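## Task

On the patch panel mounted beneath the switch whose port covers are red, take the lead out of port 17 (ports counted 1 to 24 starting from the left end) and loop its cord over the nearest cable-manager ring on the left side of that port; the plug itself may dangle. No other plug may be drawn out at all, and nudging one outward can already fail the job. At the end, every remaining plug must sit latched in its port with its latch lever raised, each lead must still pass through all the manager rings along its route, and no lead may be sharply kinked or twisted around another.

## Robot and tools

Robot: two arms, left_arm and right_arm, each with six joints (waist, shoulder, elbow, wrist pitch, wrist yaw, wrist roll) and a two-finger gripper. left_arm is the robot's own left and sits on the +y side; image left/right does not match arm names.

Frame: one scene frame for both grippers, origin on the floor at the centre of the robot's foot, +x forward, +y to the robot's left, +z up, metres. end_effector_position is the point between the finger pads, roughly 1 cm short of the tips; end_effector_quat_wxyz is its orientation. Fingers point along the gripper's +z and close along its y. Printed positions may be off by a few cm, more at long reach; furniture may be rotated relative to the robot.

execute_actions(actions, cameras): actions is a list of actions; each action is a list of up to 15 rows, one row per 1/30 s control step, and a short action repeats its last row until 15 steps pass. Every row has 14 numbers in [-1, 1]: left_arm's six joints then its opening, followed by right_arm's six joints then opening. Joint numbers are offsets, not poses: they count from the Joint targets as they stood when that action began (not from the previous row), so sending the same offset in a new action moves further. Scale: 1.0 equals 1.264 rad waist, 1.32 shoulder, 1.276 elbow, 1.83 wrist pitch, 6.358 wrist yaw, 7.625 wrist roll. Opening is absolute: +1 fully open, -1 shut. Stated joint ranges (rad): waist -2.880..2.880, shoulder 0.000..3.142, elbow 0.000..3.019, wrist pitch -1.693..1.571, wrist yaw -1.571..1.571, wrist roll -2.094..2.094; actual ends may differ by 0.084. An action asking any joint to go more than 0.084 rad beyond its range is rejected for both arms, and a malformed or failing first action rejects the whole call. An empty actions list just reports state and images.

move(target, speed, blend, opening_speed, blocking, cameras): target is either one 14-number row or a list of up to 15 rows, same layout and scale as above. All rows are offsets from the current Joint targets (not from the previous row). Joints travel together, so grippers follow curves, and nothing is avoided: not objects, not the other arm. speed is rad/s for the joint with the longest way, 0.01 to 2, default 0.5, one value or one per target. blend (rad) rounds corners of a list. opening_speed (per second on the -1..+1 scale, at least 0.2) ramps the finger command; use a low value to close gently. Later targets' finger values apply only after all motion halts there. Paths under 0.5 s are slowed; paths over 10 s stop short. blocking=false returns after about 0.5 s while the move continues. Result adds a move: line: done, off_target (at rest but a joint >0.035 rad off), moving, held or fault, plus limits=held and the worst joint per arm.

wait(seconds 0..10): lets time pass with commands held. stop: brakes a running move (needs some room). zoom_image(camera, region [x0, y0, x1, y1] in pixels, top-left origin, at most 504x504): closer look at that camera's latest image. finished_scene(scene 1 or 2): ends the current scene irrevocably; the goal must hold without the robot.

Cameras: cam_head_left and cam_head_right (896x504), cam_left_wrist and cam_right_wrist (672x504, fisheye). cameras=[] returns none; omitted returns all.

Result lines: Joint positions and Joint velocities give per arm six joints (rad, rad/s) then finger gap (m; 0.094 fully open). Joint targets are the base for your next offsets. Tool commands show current finger commands; to keep a gripper unchanged, resend its current value, since 0 means half-open. grip_measured is finger opening on the command scale (reads slightly wide when empty, narrower than a held part under squeeze). grip_effort_nm is gripper motor effort, negative closing. Joint torques are drive outputs in N m incl. arm weight, positive toward larger angles; joints 3 and 4 wrap at ±28. Lines like joint sent to its limit, joint command not followed (clearance check), MOTOR HOT and OVER-TEMPERATURE FAULT warn of limits, blocked steps and overheating.

Motion limits: each joint's target can lead its measured angle only by a fixed margin per step, and if targets would move a gripper over 110 mm from where it is, they are pulled back; large offsets need several actions. To release a push or drag, command targets back past the measured positions.

Avoid: pulling or loosening any plug other than the target, snagging other leads, bending cords sharply, knocking items off the table, arm-to-arm contact, fast impacts and hard presses, and holding an arm stretched or straining (motors overheat and the arm drops).

Each tool is called after ">>>" as name([rows], argument=value, ...), one row to a line, values as JSON.

## Session

>>> execute_actions(actions=[])

Scene clock: 0.00 s.
left_arm: end_effector_position=(+0.5190, +0.0632, +0.8477) grip_measured=+1.000 grip_effort_nm=n/a end_effector_quat_wxyz=(+0.337, +0.652, +0.657, -0.171) | right_arm: end_effector_position=(+0.5419, -0.4356, +0.8709) grip_measured=+1.000 grip_effort_nm=n/a end_effector_quat_wxyz=(-0.030, +0.374, +0.925, +0.059)
Joint positions: left_arm=[0.789 1.031 0.903 0.118 -0.017 1.664 0.094] | right_arm=[-1.714 0.671 1.089 -0.618 -0.268 0.57 0.094]
Joint velocities: within noise
Joint torques (N m): no reading
Motor temperatures (°C): left_arm=[28 23 24 23 34 36 34] | right_arm=[33 35 25 24 26 30 32]
Heat: left arm: hottest wrist roll 36 °C; right arm: hottest shoulder 35 °C.
Joint targets: left_arm=[0.792 1.037 0.905 0.118 -0.017 1.664] | right_arm=[-1.714 0.669 1.104 -0.617 -0.268 0.570]
Tool commands: left_gripper/opening=+1.0 right_gripper/opening=+1.0

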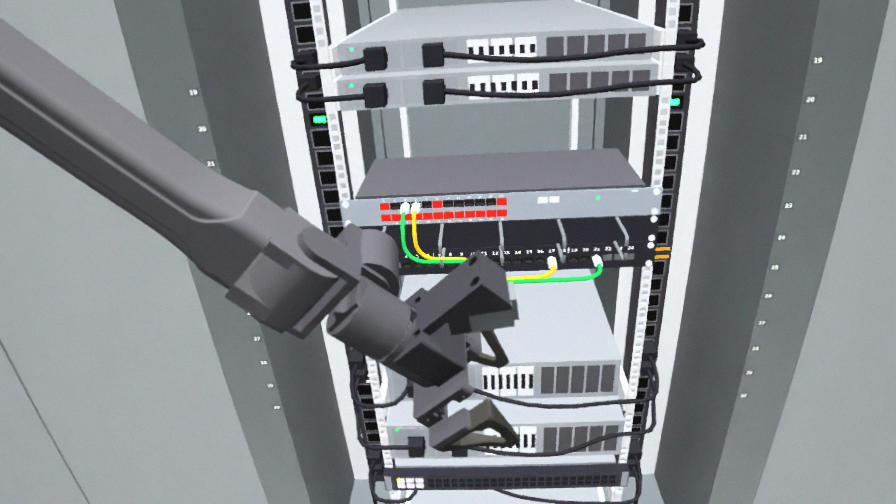

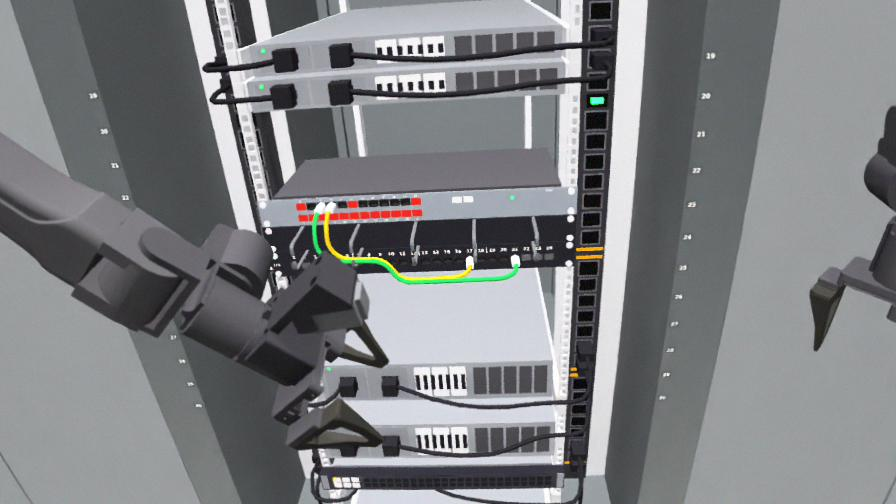

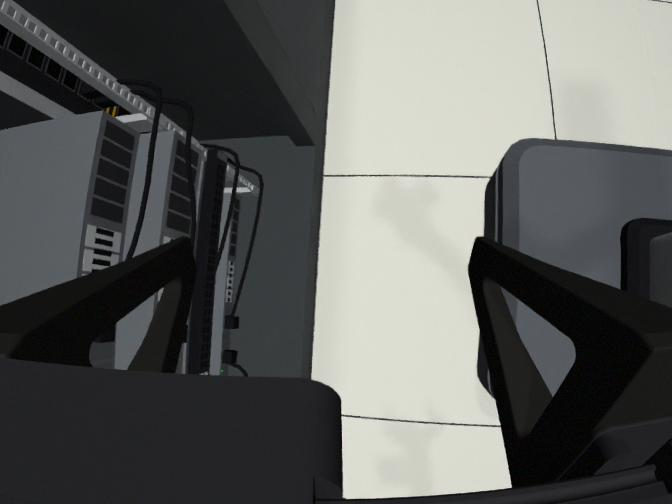

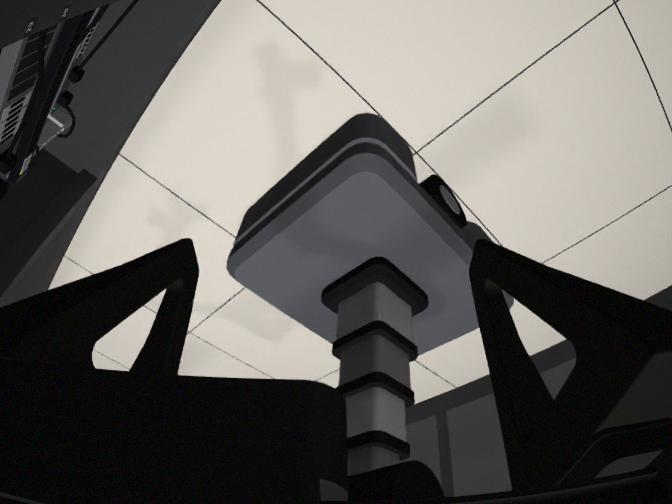

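>>> zoom_image(camera="cam_head_right", region=[250, 180, 590, 310])

>>> zoom_image(camera="cam_head_left", region=[480, 190, 680, 310])

>>> zoom_image(camera="cam_head_right", region=[400, 200, 560, 300])

Scaled by 1.482 from the camera's 896x504 image, which has a finer 1280x720 frame.

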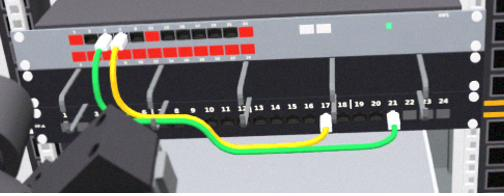

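Scaled by 2.520 from the camera's 896x504 image, which has a finer 1280x720 frame.

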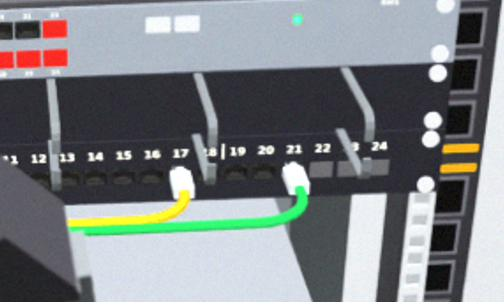

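Scaled by 3.150 from the camera's 896x504 image, which has a finer 1280x720 frame.

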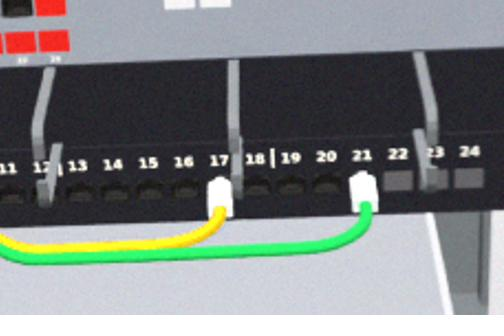

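>>> move(target=[0.158,0,0,0,0,0,1, 0,0,0,0,0,0,1])

Scene clock: 40.00 s.
left_arm: end_effector_position=(+0.5160, +0.1365, +0.7891) grip_measured=+1.000 grip_effort_nm=-0.027 end_effector_quat_wxyz=(+0.270, +0.668, +0.684, -0.117) | right_arm: end_effector_position=(+0.5419, -0.4356, +0.8709) grip_measured=+1.000 grip_effort_nm=0.027 end_effector_quat_wxyz=(-0.030, +0.374, +0.925, +0.059)
Joint positions: left_arm=[0.974 1.031 0.903 0.118 -0.017 1.664 0.094] | right_arm=[-1.714 0.671 1.089 -0.618 -0.268 0.57 0.094]
Joint velocities: within noise
Joint torques (N m): left_arm=[-4.72 -11.22 1.18 0.54 0.43 -0.09] | right_arm=[1.44 -16.44 6.37 0.14 0 0.18]
Motor temperatures (°C): left_arm=[28 25 24 23 34 34 33] | right_arm=[32 36 27 24 25 28 30]
Heat: left arm: hottest wrist yaw 34 °C; right arm: hottest shoulder 36 °C.
Joint targets: left_arm=[0.992 1.037 0.905 0.118 -0.017 1.664] | right_arm=[-1.714 0.669 1.104 -0.617 -0.268 0.570]
move: done

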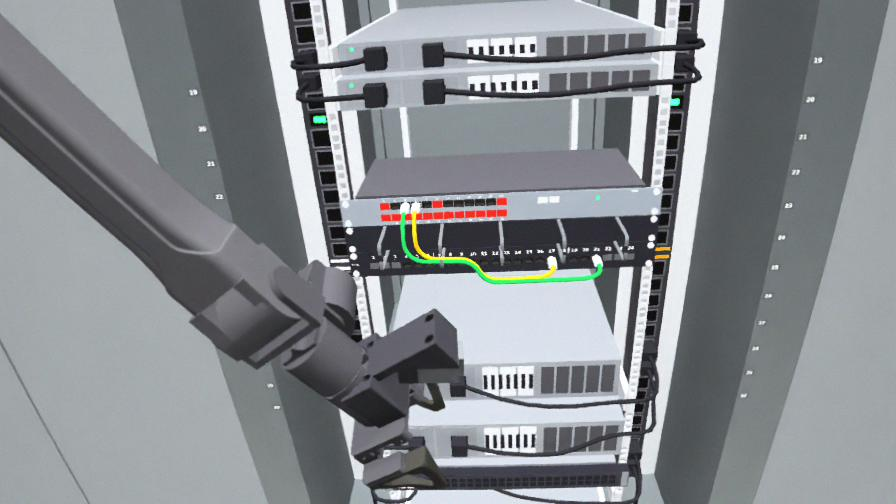

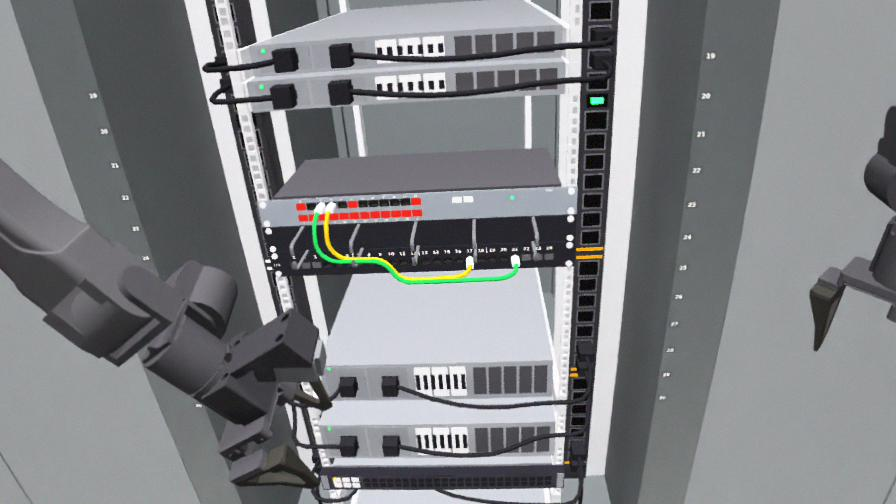

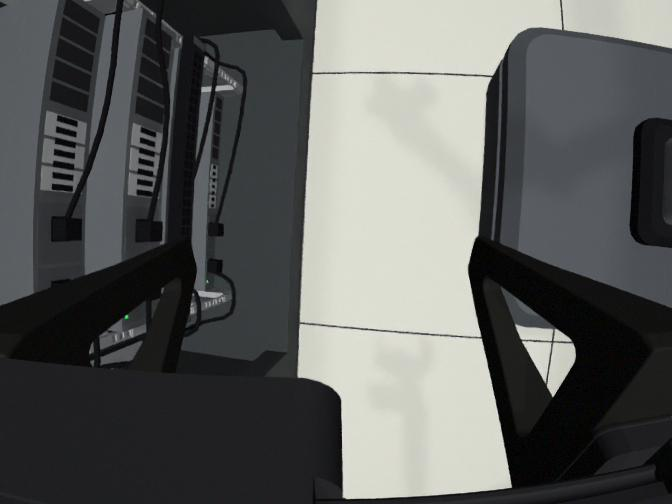

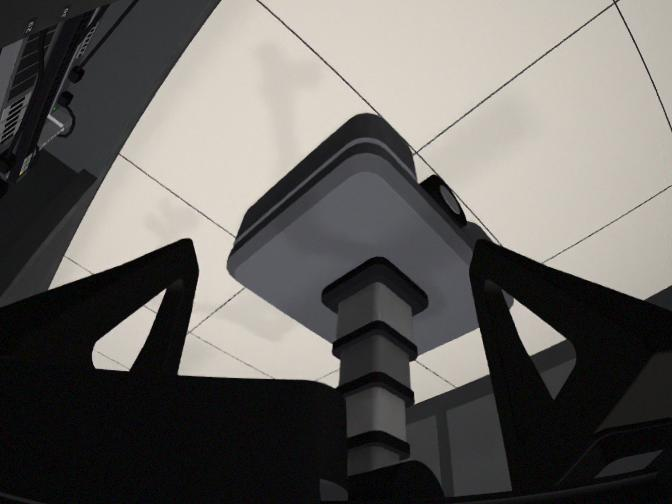

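>>> zoom_image(camera="cam_head_left", region=[360, 190, 520, 290])

>>> zoom_image(camera="cam_head_right", region=[280, 190, 440, 290])

>>> zoom_image(camera="cam_head_left", region=[490, 200, 650, 300])

Scaled by 3.150 from the camera's 896x504 image, which has a finer 1280x720 frame.

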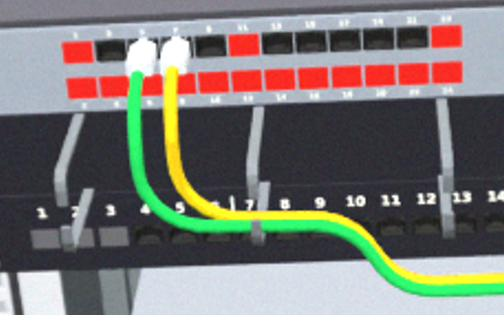

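Scaled by 3.150 from the camera's 896x504 image, which has a finer 1280x720 frame.

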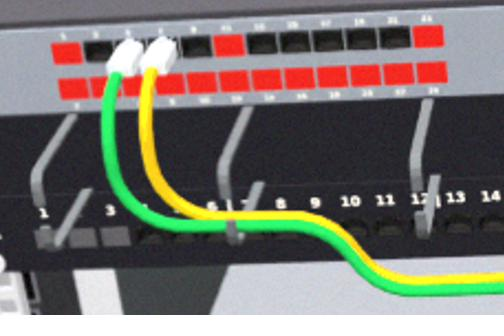

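Scaled by 3.150 from the camera's 896x504 image, which has a finer 1280x720 frame.

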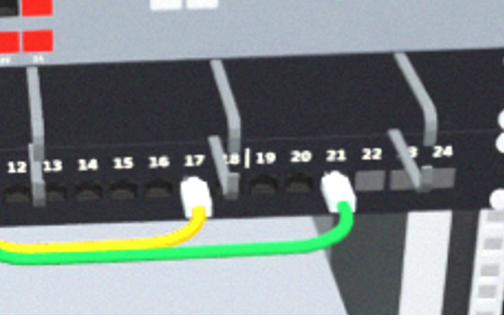

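>>> move(target=[0.158,0,0,0,0,0,1, 0,0,0,0.3,0,0,1], cameras=[])

>>> move(target=[0,0,0,0,0,0,1, 0,0,0.2,0,0,0,1], cameras=[])

>>> move(target=[0,0,0,0,0,0,1, 0,0.2,0,0,0,0,1], cameras=[])

>>> move(target=[0,0,0,0,0,0,1, 0.3,0,0,0,0,0,1])

Scene clock: 110.23 s.
left_arm: end_effector_position=(+0.5085, +0.2261, +0.7417) grip_measured=+1.000 grip_effort_nm=-0.032 end_effector_quat_wxyz=(+0.194, +0.678, +0.707, -0.057) | right_arm: end_effector_position=(+0.6635, -0.4551, +0.8991) grip_measured=+1.000 grip_effort_nm=0.037 end_effector_quat_wxyz=(+0.224, +0.314, +0.917, +0.105)
Joint positions: left_arm=[1.173 1.031 0.903 0.118 -0.017 1.664 0.094] | right_arm=[-1.714 0.671 1.089 -0.085 -0.268 0.57 0.094]
Joint velocities: within noise
Joint torques (N m): left_arm=[-3.31 -12.69 1.11 0.46 0.32 -0.08] | right_arm=[1.32 -17.61 7.24 1.74 0.02 0.17]
Motor temperatures (°C): left_arm=[27 27 24 23 32 32 32] | right_arm=[32 38 28 24 25 26 28]
Heat: left arm: hottest wrist yaw 32 °C; right arm: hottest shoulder 38 °C.
Joint targets: left_arm=[1.192 1.037 0.905 0.118 -0.017 1.664] | right_arm=[-1.714 0.669 1.104 -0.068 -0.268 0.570]
move: done
No camera images: "cameras" was empty.

Scene clock: 111.33 s.
left_arm: end_effector_position=(+0.5085, +0.2261, +0.7417) grip_measured=+1.000 grip_effort_nm=-0.027 end_effector_quat_wxyz=(+0.194, +0.678, +0.707, -0.057) | right_arm: end_effector_position=(+0.7179, -0.4605, +0.9363) grip_measured=+0.999 grip_effort_nm=0.076 end_effector_quat_wxyz=(+0.268, +0.291, +0.912, +0.110)
Joint positions: left_arm=[1.173 1.031 0.903 0.118 -0.017 1.664 0.094] | right_arm=[-1.715 0.671 1.204 -0.107 -0.268 0.549 0.094]
Joint velocities: within noise
Joint torques (N m): left_arm=[-3.31 -12.69 1.11 0.44 0.31 -0.09] | right_arm=[1.67 -18.96 19.73 2.84 0.07 0.39]
Motor temperatures (°C): left_arm=[27 27 24 23 32 32 32] | right_arm=[32 38 28 24 25 26 28]
Heat: left arm: hottest wrist yaw 32 °C; right arm: hottest shoulder 38 °C.
Joint targets: left_arm=[1.192 1.037 0.905 0.118 -0.017 1.664] | right_arm=[-1.714 0.669 1.359 -0.068 -0.268 0.569]
move: off_target (right_arm); right_arm: the elbow is farthest, 0.155 rad from its target
No camera images: "cameras" was empty.

Scene clock: 112.57 s.
left_arm: end_effector_position=(+0.5085, +0.2261, +0.7417) grip_measured=+1.000 grip_effort_nm=-0.027 end_effector_quat_wxyz=(+0.194, +0.678, +0.707, -0.057) | right_arm: end_effector_position=(+0.7105, -0.4769, +0.8171) grip_measured=+0.999 grip_effort_nm=0.081 end_effector_quat_wxyz=(+0.209, +0.312, +0.921, +0.101)
Joint positions: left_arm=[1.173 1.031 0.903 0.118 -0.017 1.664 0.094] | right_arm=[-1.716 0.93 1.315 -0.085 -0.269 0.558 0.094]
Joint velocities: within noise
Joint torques (N m): left_arm=[-3.19 -12.51 1.13 0.51 0.32 -0.07] | right_arm=[1.32 -20.01 9.37 1.74 0.1 0.29]
Motor temperatures (°C): left_arm=[27 27 24 23 32 32 32] | right_arm=[32 38 29 24 25 26 28]
Heat: left arm: hottest wrist yaw 32 °C; right arm: hottest shoulder 38 °C.
Joint targets: left_arm=[1.192 1.037 0.905 0.118 -0.017 1.664] | right_arm=[-1.714 0.933 1.359 -0.068 -0.267 0.570]
move: off_target (right_arm); right_arm: the elbow is farthest, 0.044 rad from its target
No camera images: "cameras" was empty.

Scene clock: 113.80 s.
left_arm: end_effector_position=(+0.5085, +0.2261, +0.7417) grip_measured=+1.000 grip_effort_nm=-0.027 end_effector_quat_wxyz=(+0.194, +0.678, +0.707, -0.057) | right_arm: end_effector_position=(+0.7119, -0.3321, +0.8142) grip_measured=+0.999 grip_effort_nm=0.081 end_effector_quat_wxyz=(+0.144, +0.360, +0.885, +0.256)
Joint positions: left_arm=[1.173 1.031 0.903 0.118 -0.017 1.664 0.094] | right_arm=[-1.384 0.951 1.294 -0.094 -0.252 0.648 0.094]
Joint velocities: within noise
Joint torques (N m): left_arm=[-3.14 -12.63 1.11 0.5 0.32 -0.09] | right_arm=[7 -21.13 10.58 2.09 -0.81 -0.68]
Motor temperatures (°C): left_arm=[27 27 24 23 32 32 32] | right_arm=[32 39 29 24 25 26 28]
Heat: left arm: hottest wrist yaw 32 °C; right arm: hottest shoulder 39 °C.
Joint targets: left_arm=[1.192 1.037 0.905 0.118 -0.017 1.664] | right_arm=[-1.335 0.933 1.359 -0.068 -0.268 0.569]
move: off_target (right_arm); right_arm: the wrist roll is farthest, 0.078 rad from its target

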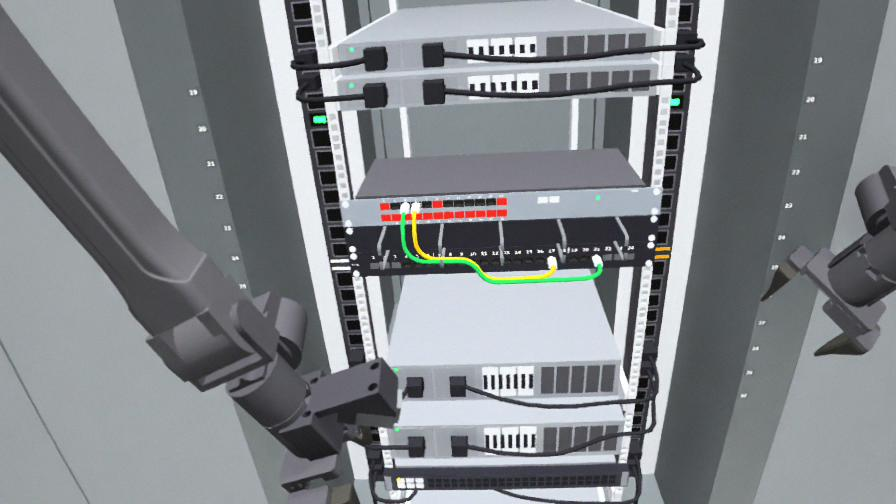

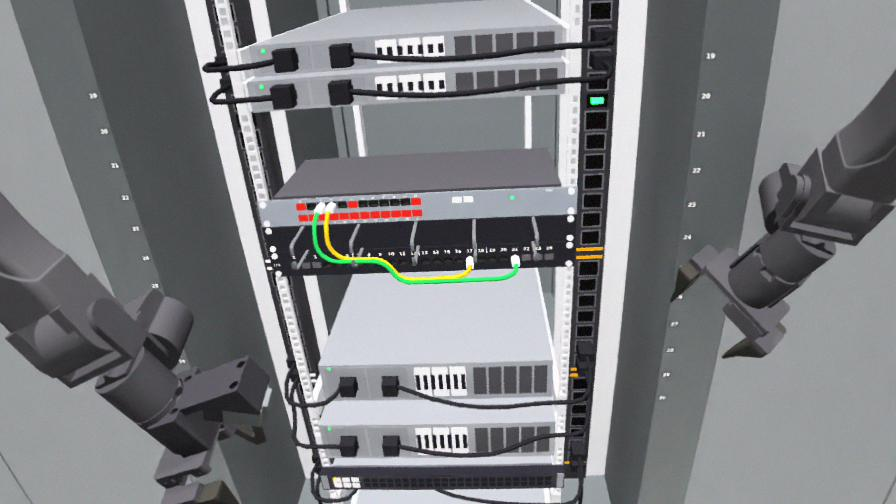

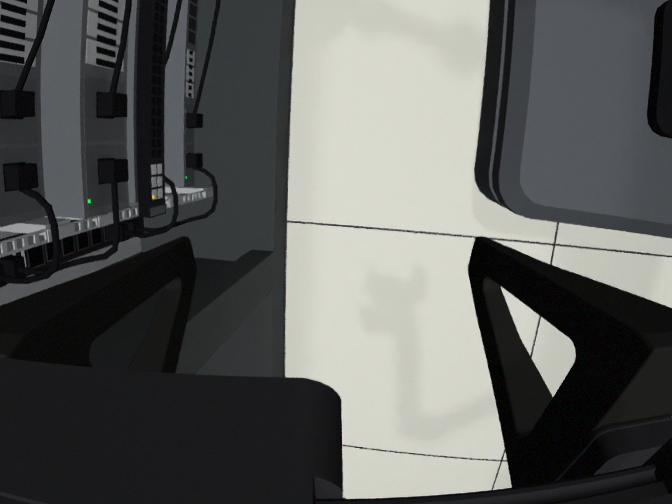

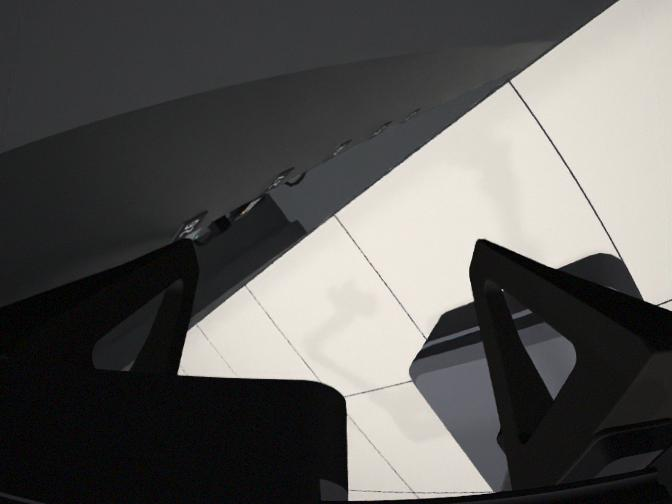

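>>> move(target=[0,0,0,0,0,0,1, 0,0,-0.25,0,0,0,1], cameras=["cam_head_left","cam_right_wrist"])

Scene clock: 123.03 s.
left_arm: end_effector_position=(+0.5085, +0.2261, +0.7417) grip_measured=+1.000 grip_effort_nm=-0.027 end_effector_quat_wxyz=(+0.194, +0.678, +0.707, -0.057) | right_arm: end_effector_position=(+0.5765, -0.2830, +0.7721) grip_measured=+0.999 grip_effort_nm=0.081 end_effector_quat_wxyz=(+0.035, +0.337, +0.905, +0.256)
Joint positions: left_arm=[1.173 1.031 0.903 0.118 -0.017 1.664 0.094] | right_arm=[-1.344 0.947 1.044 -0.078 -0.265 0.584 0.094]
Joint velocities: within noise
Joint torques (N m): left_arm=[-3.37 -12.45 1.03 0.47 0.32 -0.08] | right_arm=[4.01 -17.38 2.5 1.06 -0.33 0.01]
Motor temperatures (°C): left_arm=[27 27 24 23 32 32 31] | right_arm=[32 40 30 24 26 26 28]
Heat: left arm: hottest wrist yaw 32 °C; right arm: hottest shoulder 40 °C.
Joint targets: left_arm=[1.192 1.037 0.905 0.118 -0.017 1.664] | right_arm=[-1.335 0.933 1.040 -0.068 -0.268 0.569]
move: done
Images, in order (width x height): cam_head_left 896x504, cam_right_wrist 672x504.

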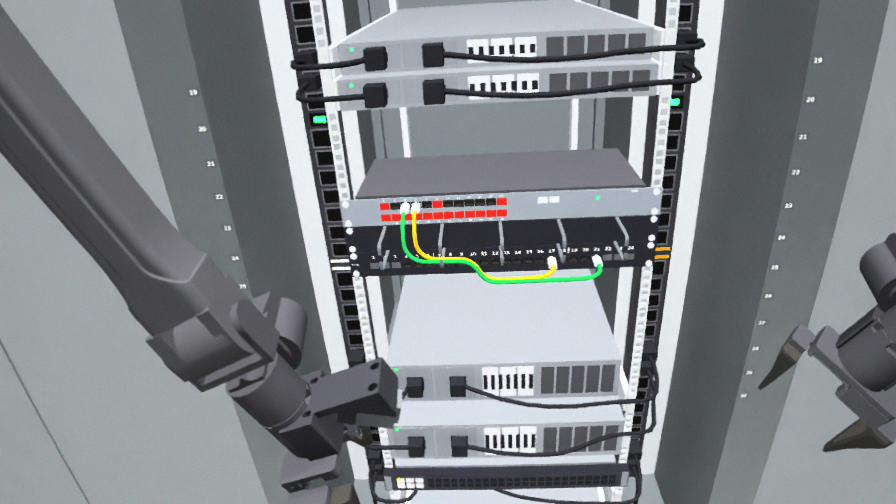

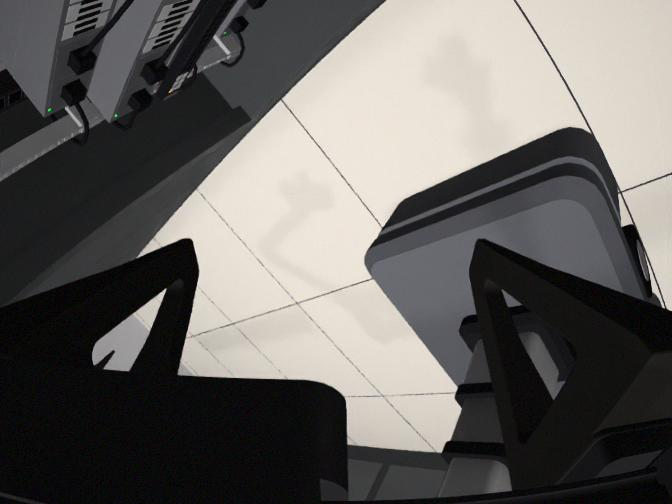

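>>> move(target=[0,0,0,0,0,0,1, 0.48,0.636,0.151,0.884,0.0422,-0.1795,0], speed=0.8)

Scene clock: 302.93 s.
left_arm: end_effector_position=(+0.5085, +0.2261, +0.7417) grip_measured=+1.000 grip_effort_nm=-0.032 end_effector_quat_wxyz=(+0.194, +0.678, +0.707, -0.057) | right_arm: end_effector_position=(+0.6018, +0.0274, +0.7991) grip_measured=+0.001 grip_effort_nm=-0.037 end_effector_quat_wxyz=(+0.612, -0.079, +0.781, +0.100)
Joint positions: left_arm=[1.173 1.031 0.903 0.118 -0.017 1.664 0.094] | right_arm=[-0.742 1.769 1.225 1.532 -0.002 -0.784 0.047]
Joint velocities: within noise
Joint torques (N m): left_arm=[-3.25 -12.69 1.09 0.53 0.32 -0.08] | right_arm=[14.86 -9.7 -0.02 1.95 -0.38 0.06]
Motor temperatures (°C): left_arm=[27 29 24 22 29 29 29] | right_arm=[31 40 25 23 25 23 25]
Heat: left arm: hottest shoulder 29 °C; right arm: hottest shoulder 40 °C.
Joint targets: left_arm=[1.192 1.037 0.905 0.118 -0.017 1.664] | right_arm=[-0.728 1.773 1.232 1.550 0.000 -0.799]
move: done

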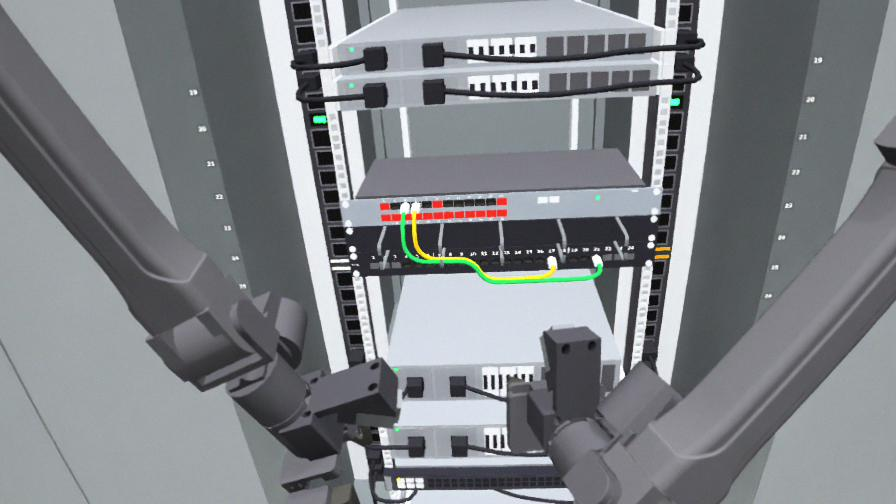

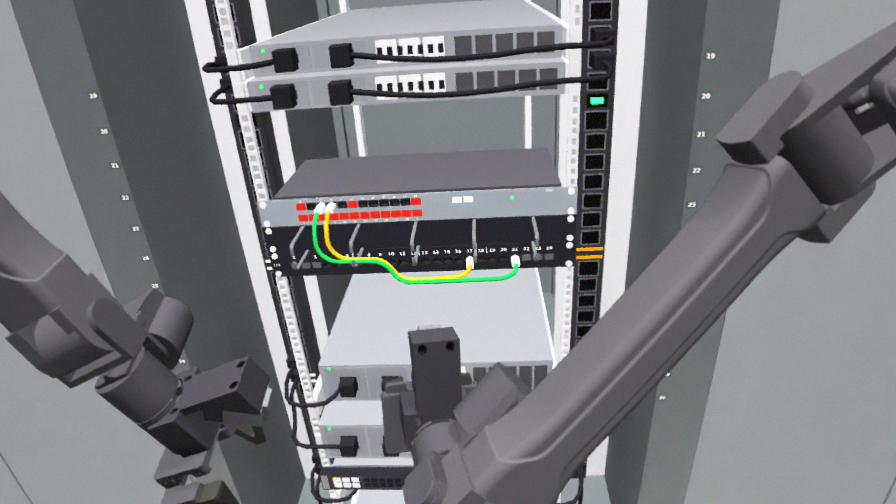

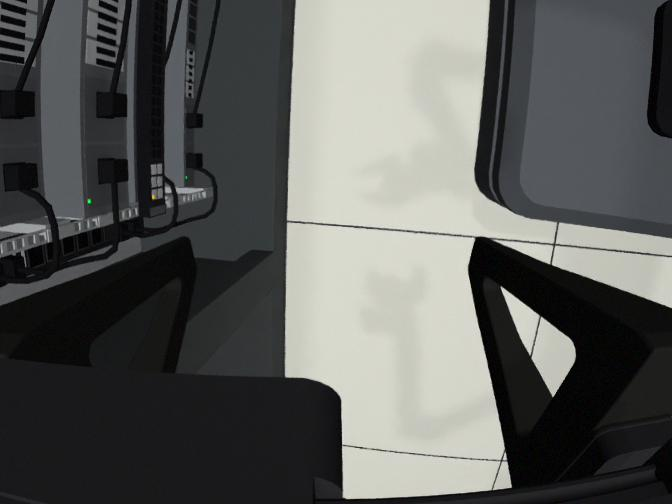

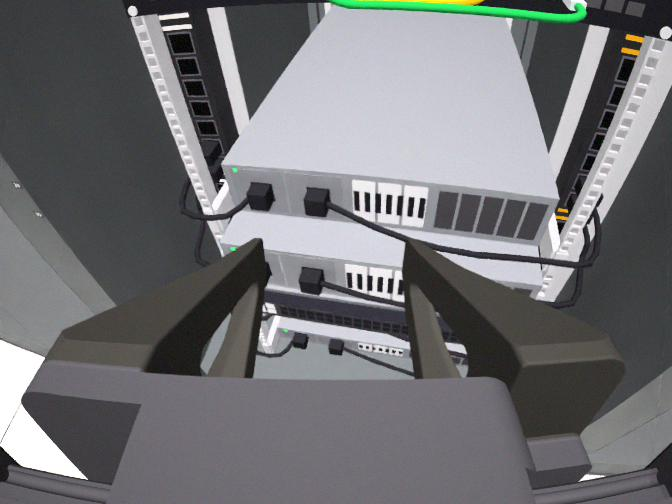

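>>> move(target=[0,0,0,0,0,0,1, 0.02,-0.1197,0.05,-0.004,0,0,-0.5], speed=0.6)

>>> zoom_image(camera="cam_right_wrist", region=[150, 0, 654, 300])

Scene clock: 319.50 s.
left_arm: end_effector_position=(+0.5085, +0.2261, +0.7417) grip_measured=+1.000 grip_effort_nm=-0.027 end_effector_quat_wxyz=(+0.194, +0.678, +0.707, -0.057) | right_arm: end_effector_position=(+0.7088, -0.0411, +0.8788) grip_measured=-0.499 grip_effort_nm=-0.042 end_effector_quat_wxyz=(+0.681, -0.013, +0.730, +0.047)
Joint positions: left_arm=[1.173 1.031 0.903 0.118 -0.017 1.664 0.094] | right_arm=[-0.722 1.601 1.297 1.533 -0.002 -0.786 0.024]
Joint velocities: within noise
Joint torques (N m): left_arm=[-3.25 -12.57 1.06 0.54 0.32 -0.09] | right_arm=[13.92 -10.46 0.79 1.7 -0.37 0.04]
Motor temperatures (°C): left_arm=[27 29 24 22 29 28 29] | right_arm=[32 40 25 23 25 23 25]
Heat: left arm: hottest shoulder 29 °C; right arm: hottest shoulder 40 °C.
Joint targets: left_arm=[1.192 1.037 0.905 0.118 -0.017 1.664] | right_arm=[-0.703 1.614 1.296 1.543 0.001 -0.799]
move: done

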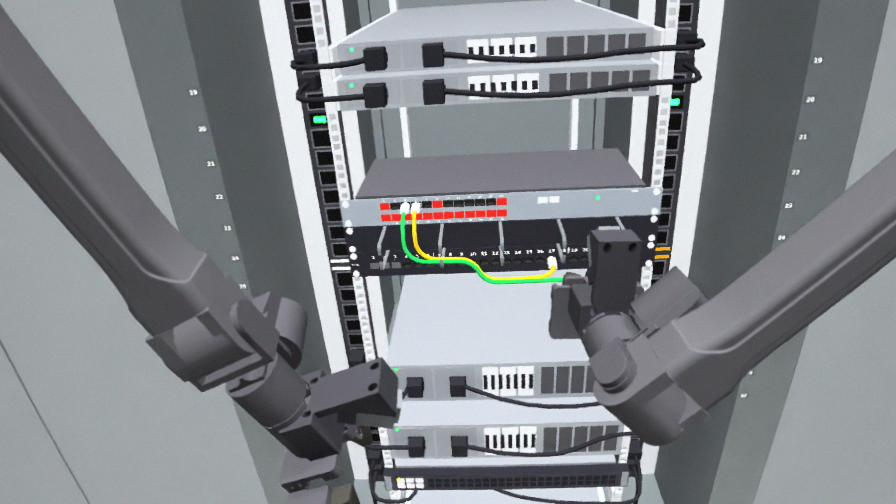

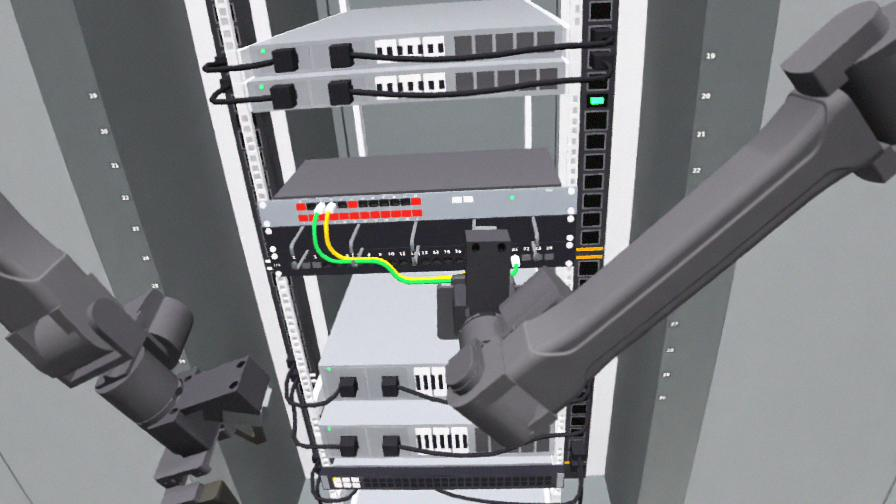

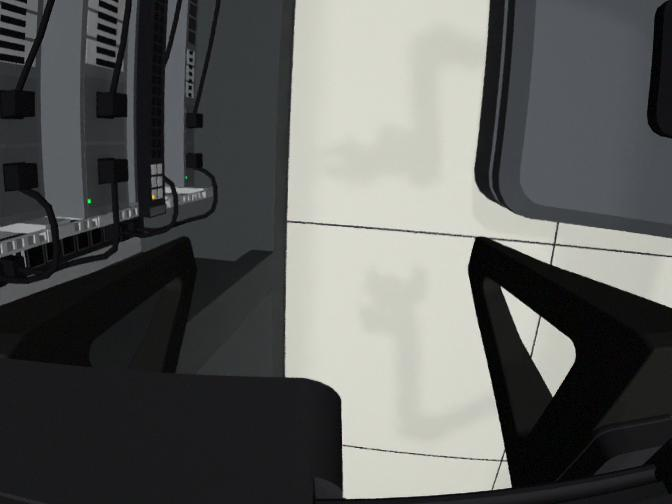

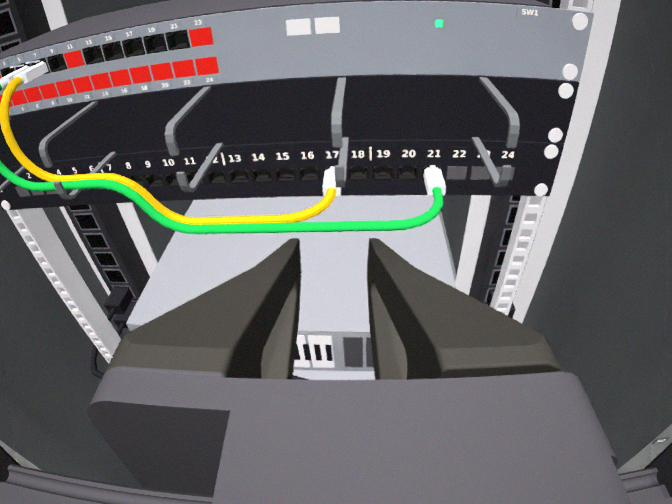

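Scaled by 1.000.

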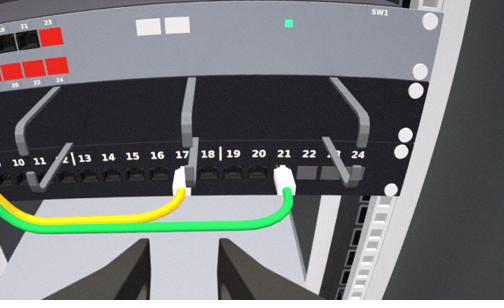

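>>> zoom_image(camera="cam_right_wrist", region=[280, 130, 400, 220])

>>> zoom_image(camera="cam_right_wrist", region=[20, 70, 240, 235])

Scaled by 4.200 from the camera's 672x504 image, which has a finer 960x720 frame.

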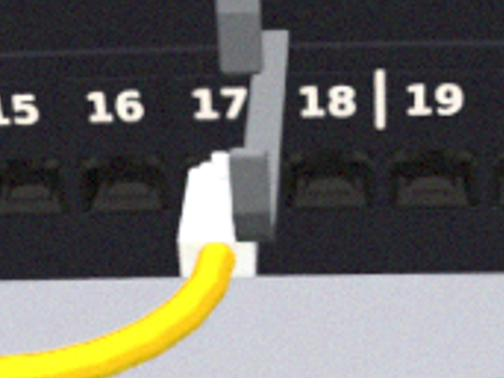

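Scaled by 2.291 from the camera's 672x504 image, which has a finer 960x720 frame.

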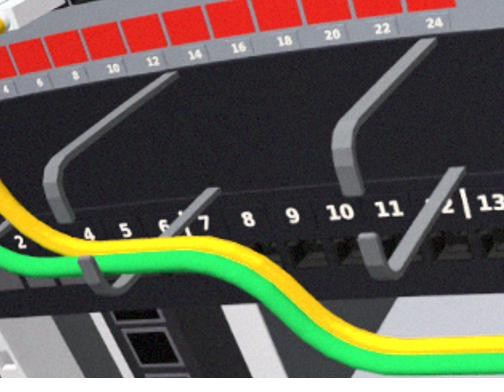

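>>> move(target=[0,0,0,0,0,0,1, 0,0,0,0,0,0.2038,-0.5], speed=1.0)

>>> zoom_image(camera="cam_head_left", region=[500, 200, 700, 340])

>>> zoom_image(camera="cam_head_right", region=[380, 200, 580, 340])

Scene clock: 350.63 s.
left_arm: end_effector_position=(+0.5085, +0.2261, +0.7417) grip_measured=+1.000 grip_effort_nm=-0.032 end_effector_quat_wxyz=(+0.194, +0.678, +0.707, -0.057) | right_arm: end_effector_position=(+0.7088, -0.0411, +0.8788) grip_measured=-0.499 grip_effort_nm=-0.032 end_effector_quat_wxyz=(+0.460, +0.495, +0.537, +0.505)
Joint positions: left_arm=[1.173 1.031 0.903 0.118 -0.017 1.664 0.094] | right_arm=[-0.722 1.601 1.297 1.533 -0.002 0.74 0.024]
Joint velocities: within noise
Joint torques (N m): left_arm=[-3.37 -12.51 1.11 0.5 0.32 -0.09] | right_arm=[14.15 -10.52 0.76 1.62 -0.35 0.26]
Motor temperatures (°C): left_arm=[27 29 24 22 29 28 29] | right_arm=[33 39 25 23 25 23 24]
Heat: left arm: hottest shoulder 29 °C; right arm: hottest shoulder 39 °C.
Joint targets: left_arm=[1.192 1.037 0.905 0.118 -0.017 1.664] | right_arm=[-0.703 1.614 1.296 1.543 0.001 0.754]
move: done

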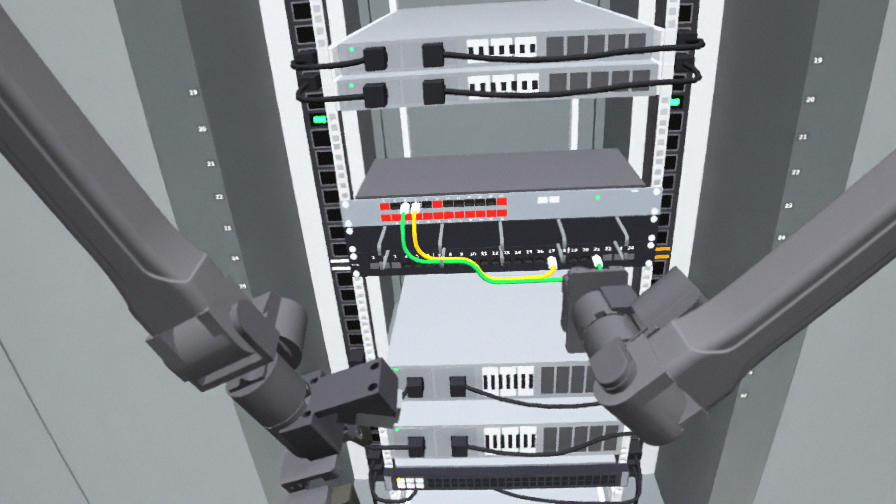

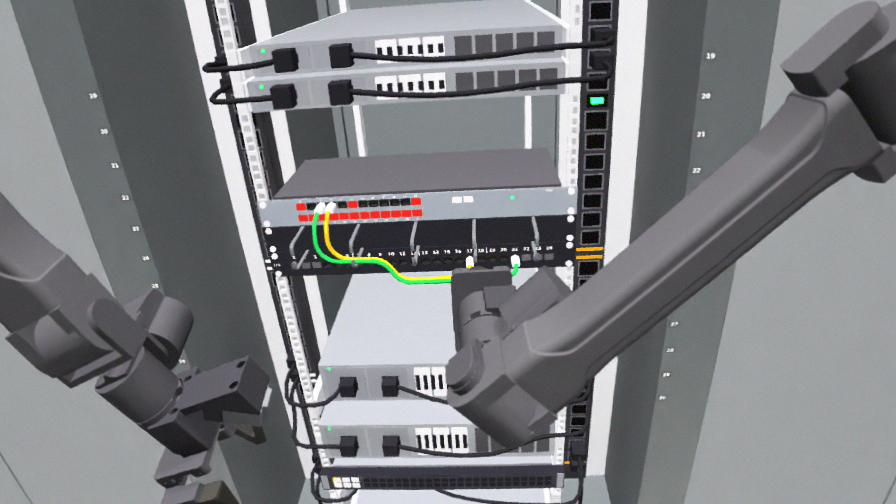

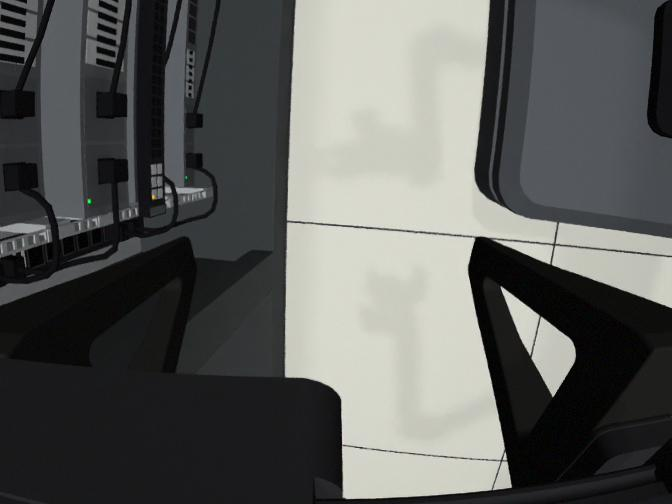

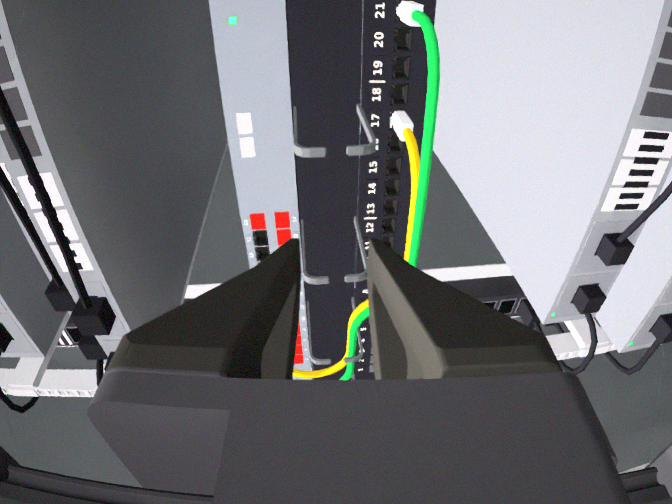

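Scaled by 2.520 from the camera's 896x504 image, which has a finer 1280x720 frame.

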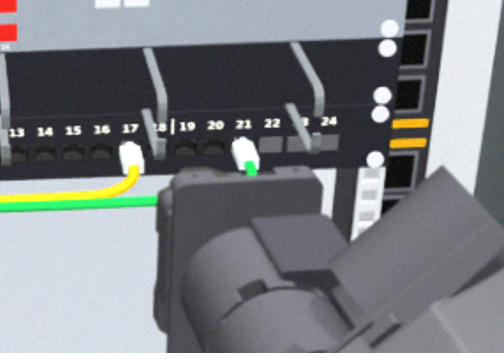

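Scaled by 2.520 from the camera's 896x504 image, which has a finer 1280x720 frame.

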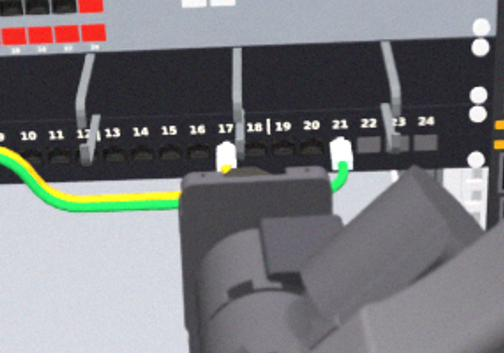

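>>> zoom_image(camera="cam_right_wrist", region=[280, 80, 440, 300])

Scaled by 2.291 from the camera's 672x504 image, which has a finer 960x720 frame.

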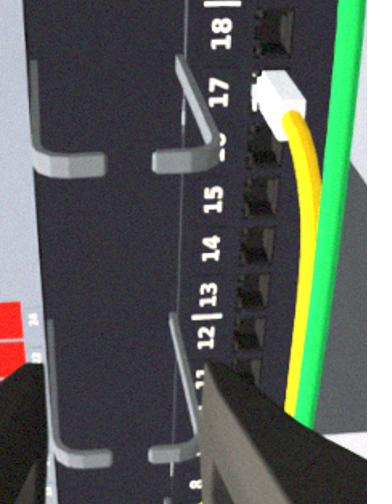

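>>> move(target=[0,0,0,0,0,0,1, -0.0498,0.1614,0.2766,-0.0126,0,0.009,-0.4], speed=0.5)

>>> zoom_image(camera="cam_right_wrist", region=[250, 60, 450, 340])

Scene clock: 435.80 s.
left_arm: end_effector_position=(+0.5085, +0.2261, +0.7417) grip_measured=+1.000 grip_effort_nm=-0.032 end_effector_quat_wxyz=(+0.194, +0.678, +0.707, -0.057) | right_arm: end_effector_position=(+0.7513, -0.0136, +0.8326) grip_measured=-0.401 grip_effort_nm=0.105 end_effector_quat_wxyz=(+0.492, +0.511, +0.484, +0.512)
Joint positions: left_arm=[1.173 1.031 0.903 0.118 -0.017 1.664 0.094] | right_arm=[-0.749 1.812 1.633 1.529 -0.002 0.809 0.028]
Joint velocities: within noise
Joint torques (N m): left_arm=[-3.25 -12.51 1.1 0.47 0.31 -0.08] | right_arm=[12.92 -11.28 2.93 0.91 -0.39 0.26]
Motor temperatures (°C): left_arm=[27 29 24 22 28 27 28] | right_arm=[34 37 25 23 25 22 24]
Heat: left arm: hottest shoulder 29 °C; right arm: hottest shoulder 37 °C.
Joint targets: left_arm=[1.192 1.037 0.905 0.118 -0.017 1.664] | right_arm=[-0.766 1.828 1.649 1.520 0.001 0.823]
move: done

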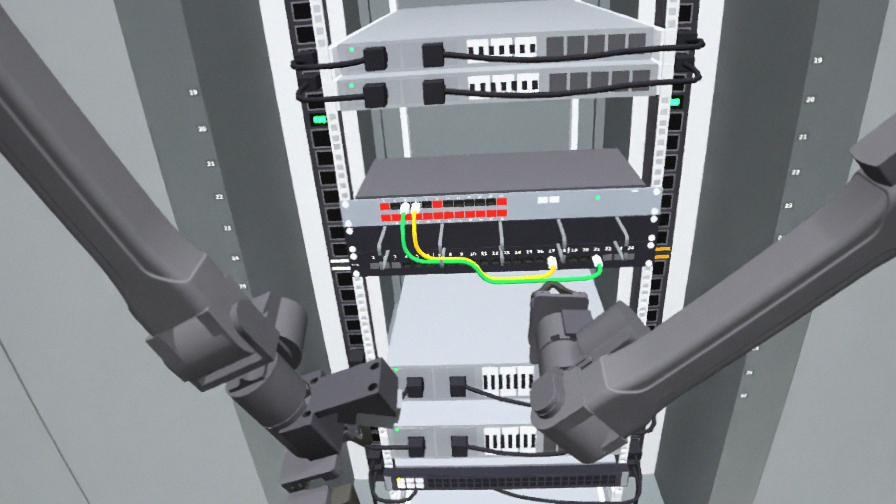

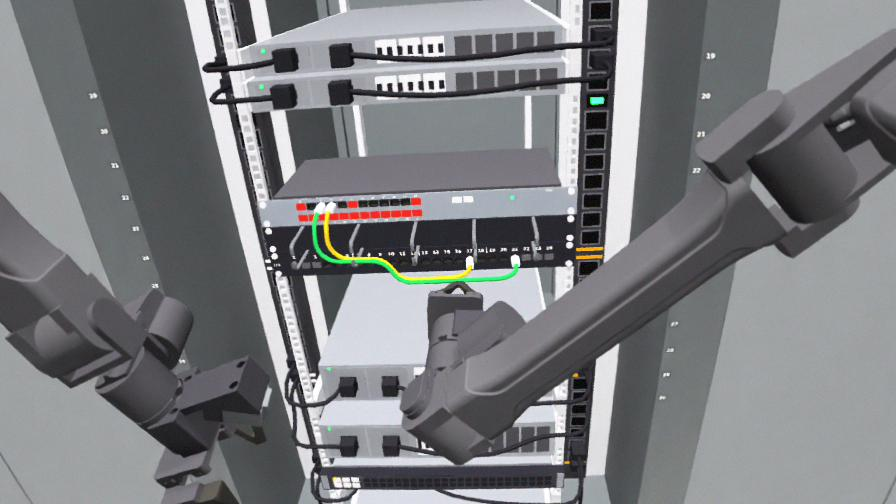

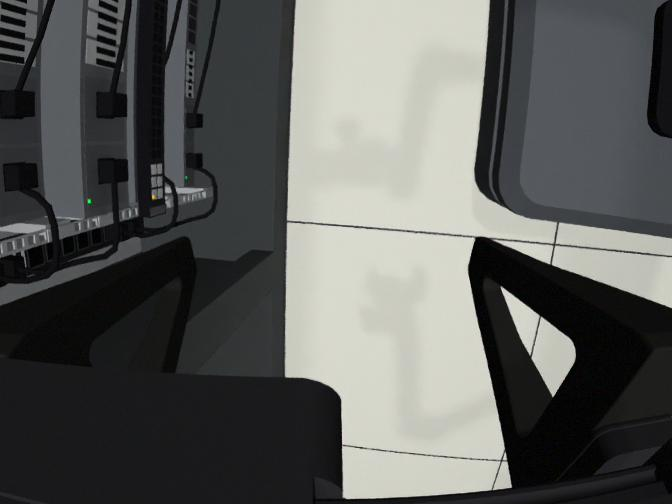

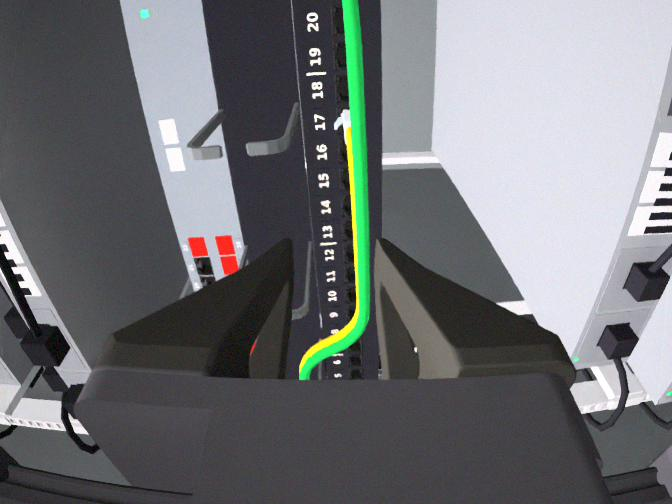

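Scaled by 1.800 from the camera's 672x504 image, which has a finer 960x720 frame.

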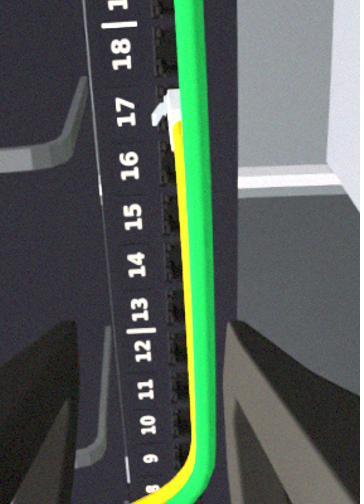

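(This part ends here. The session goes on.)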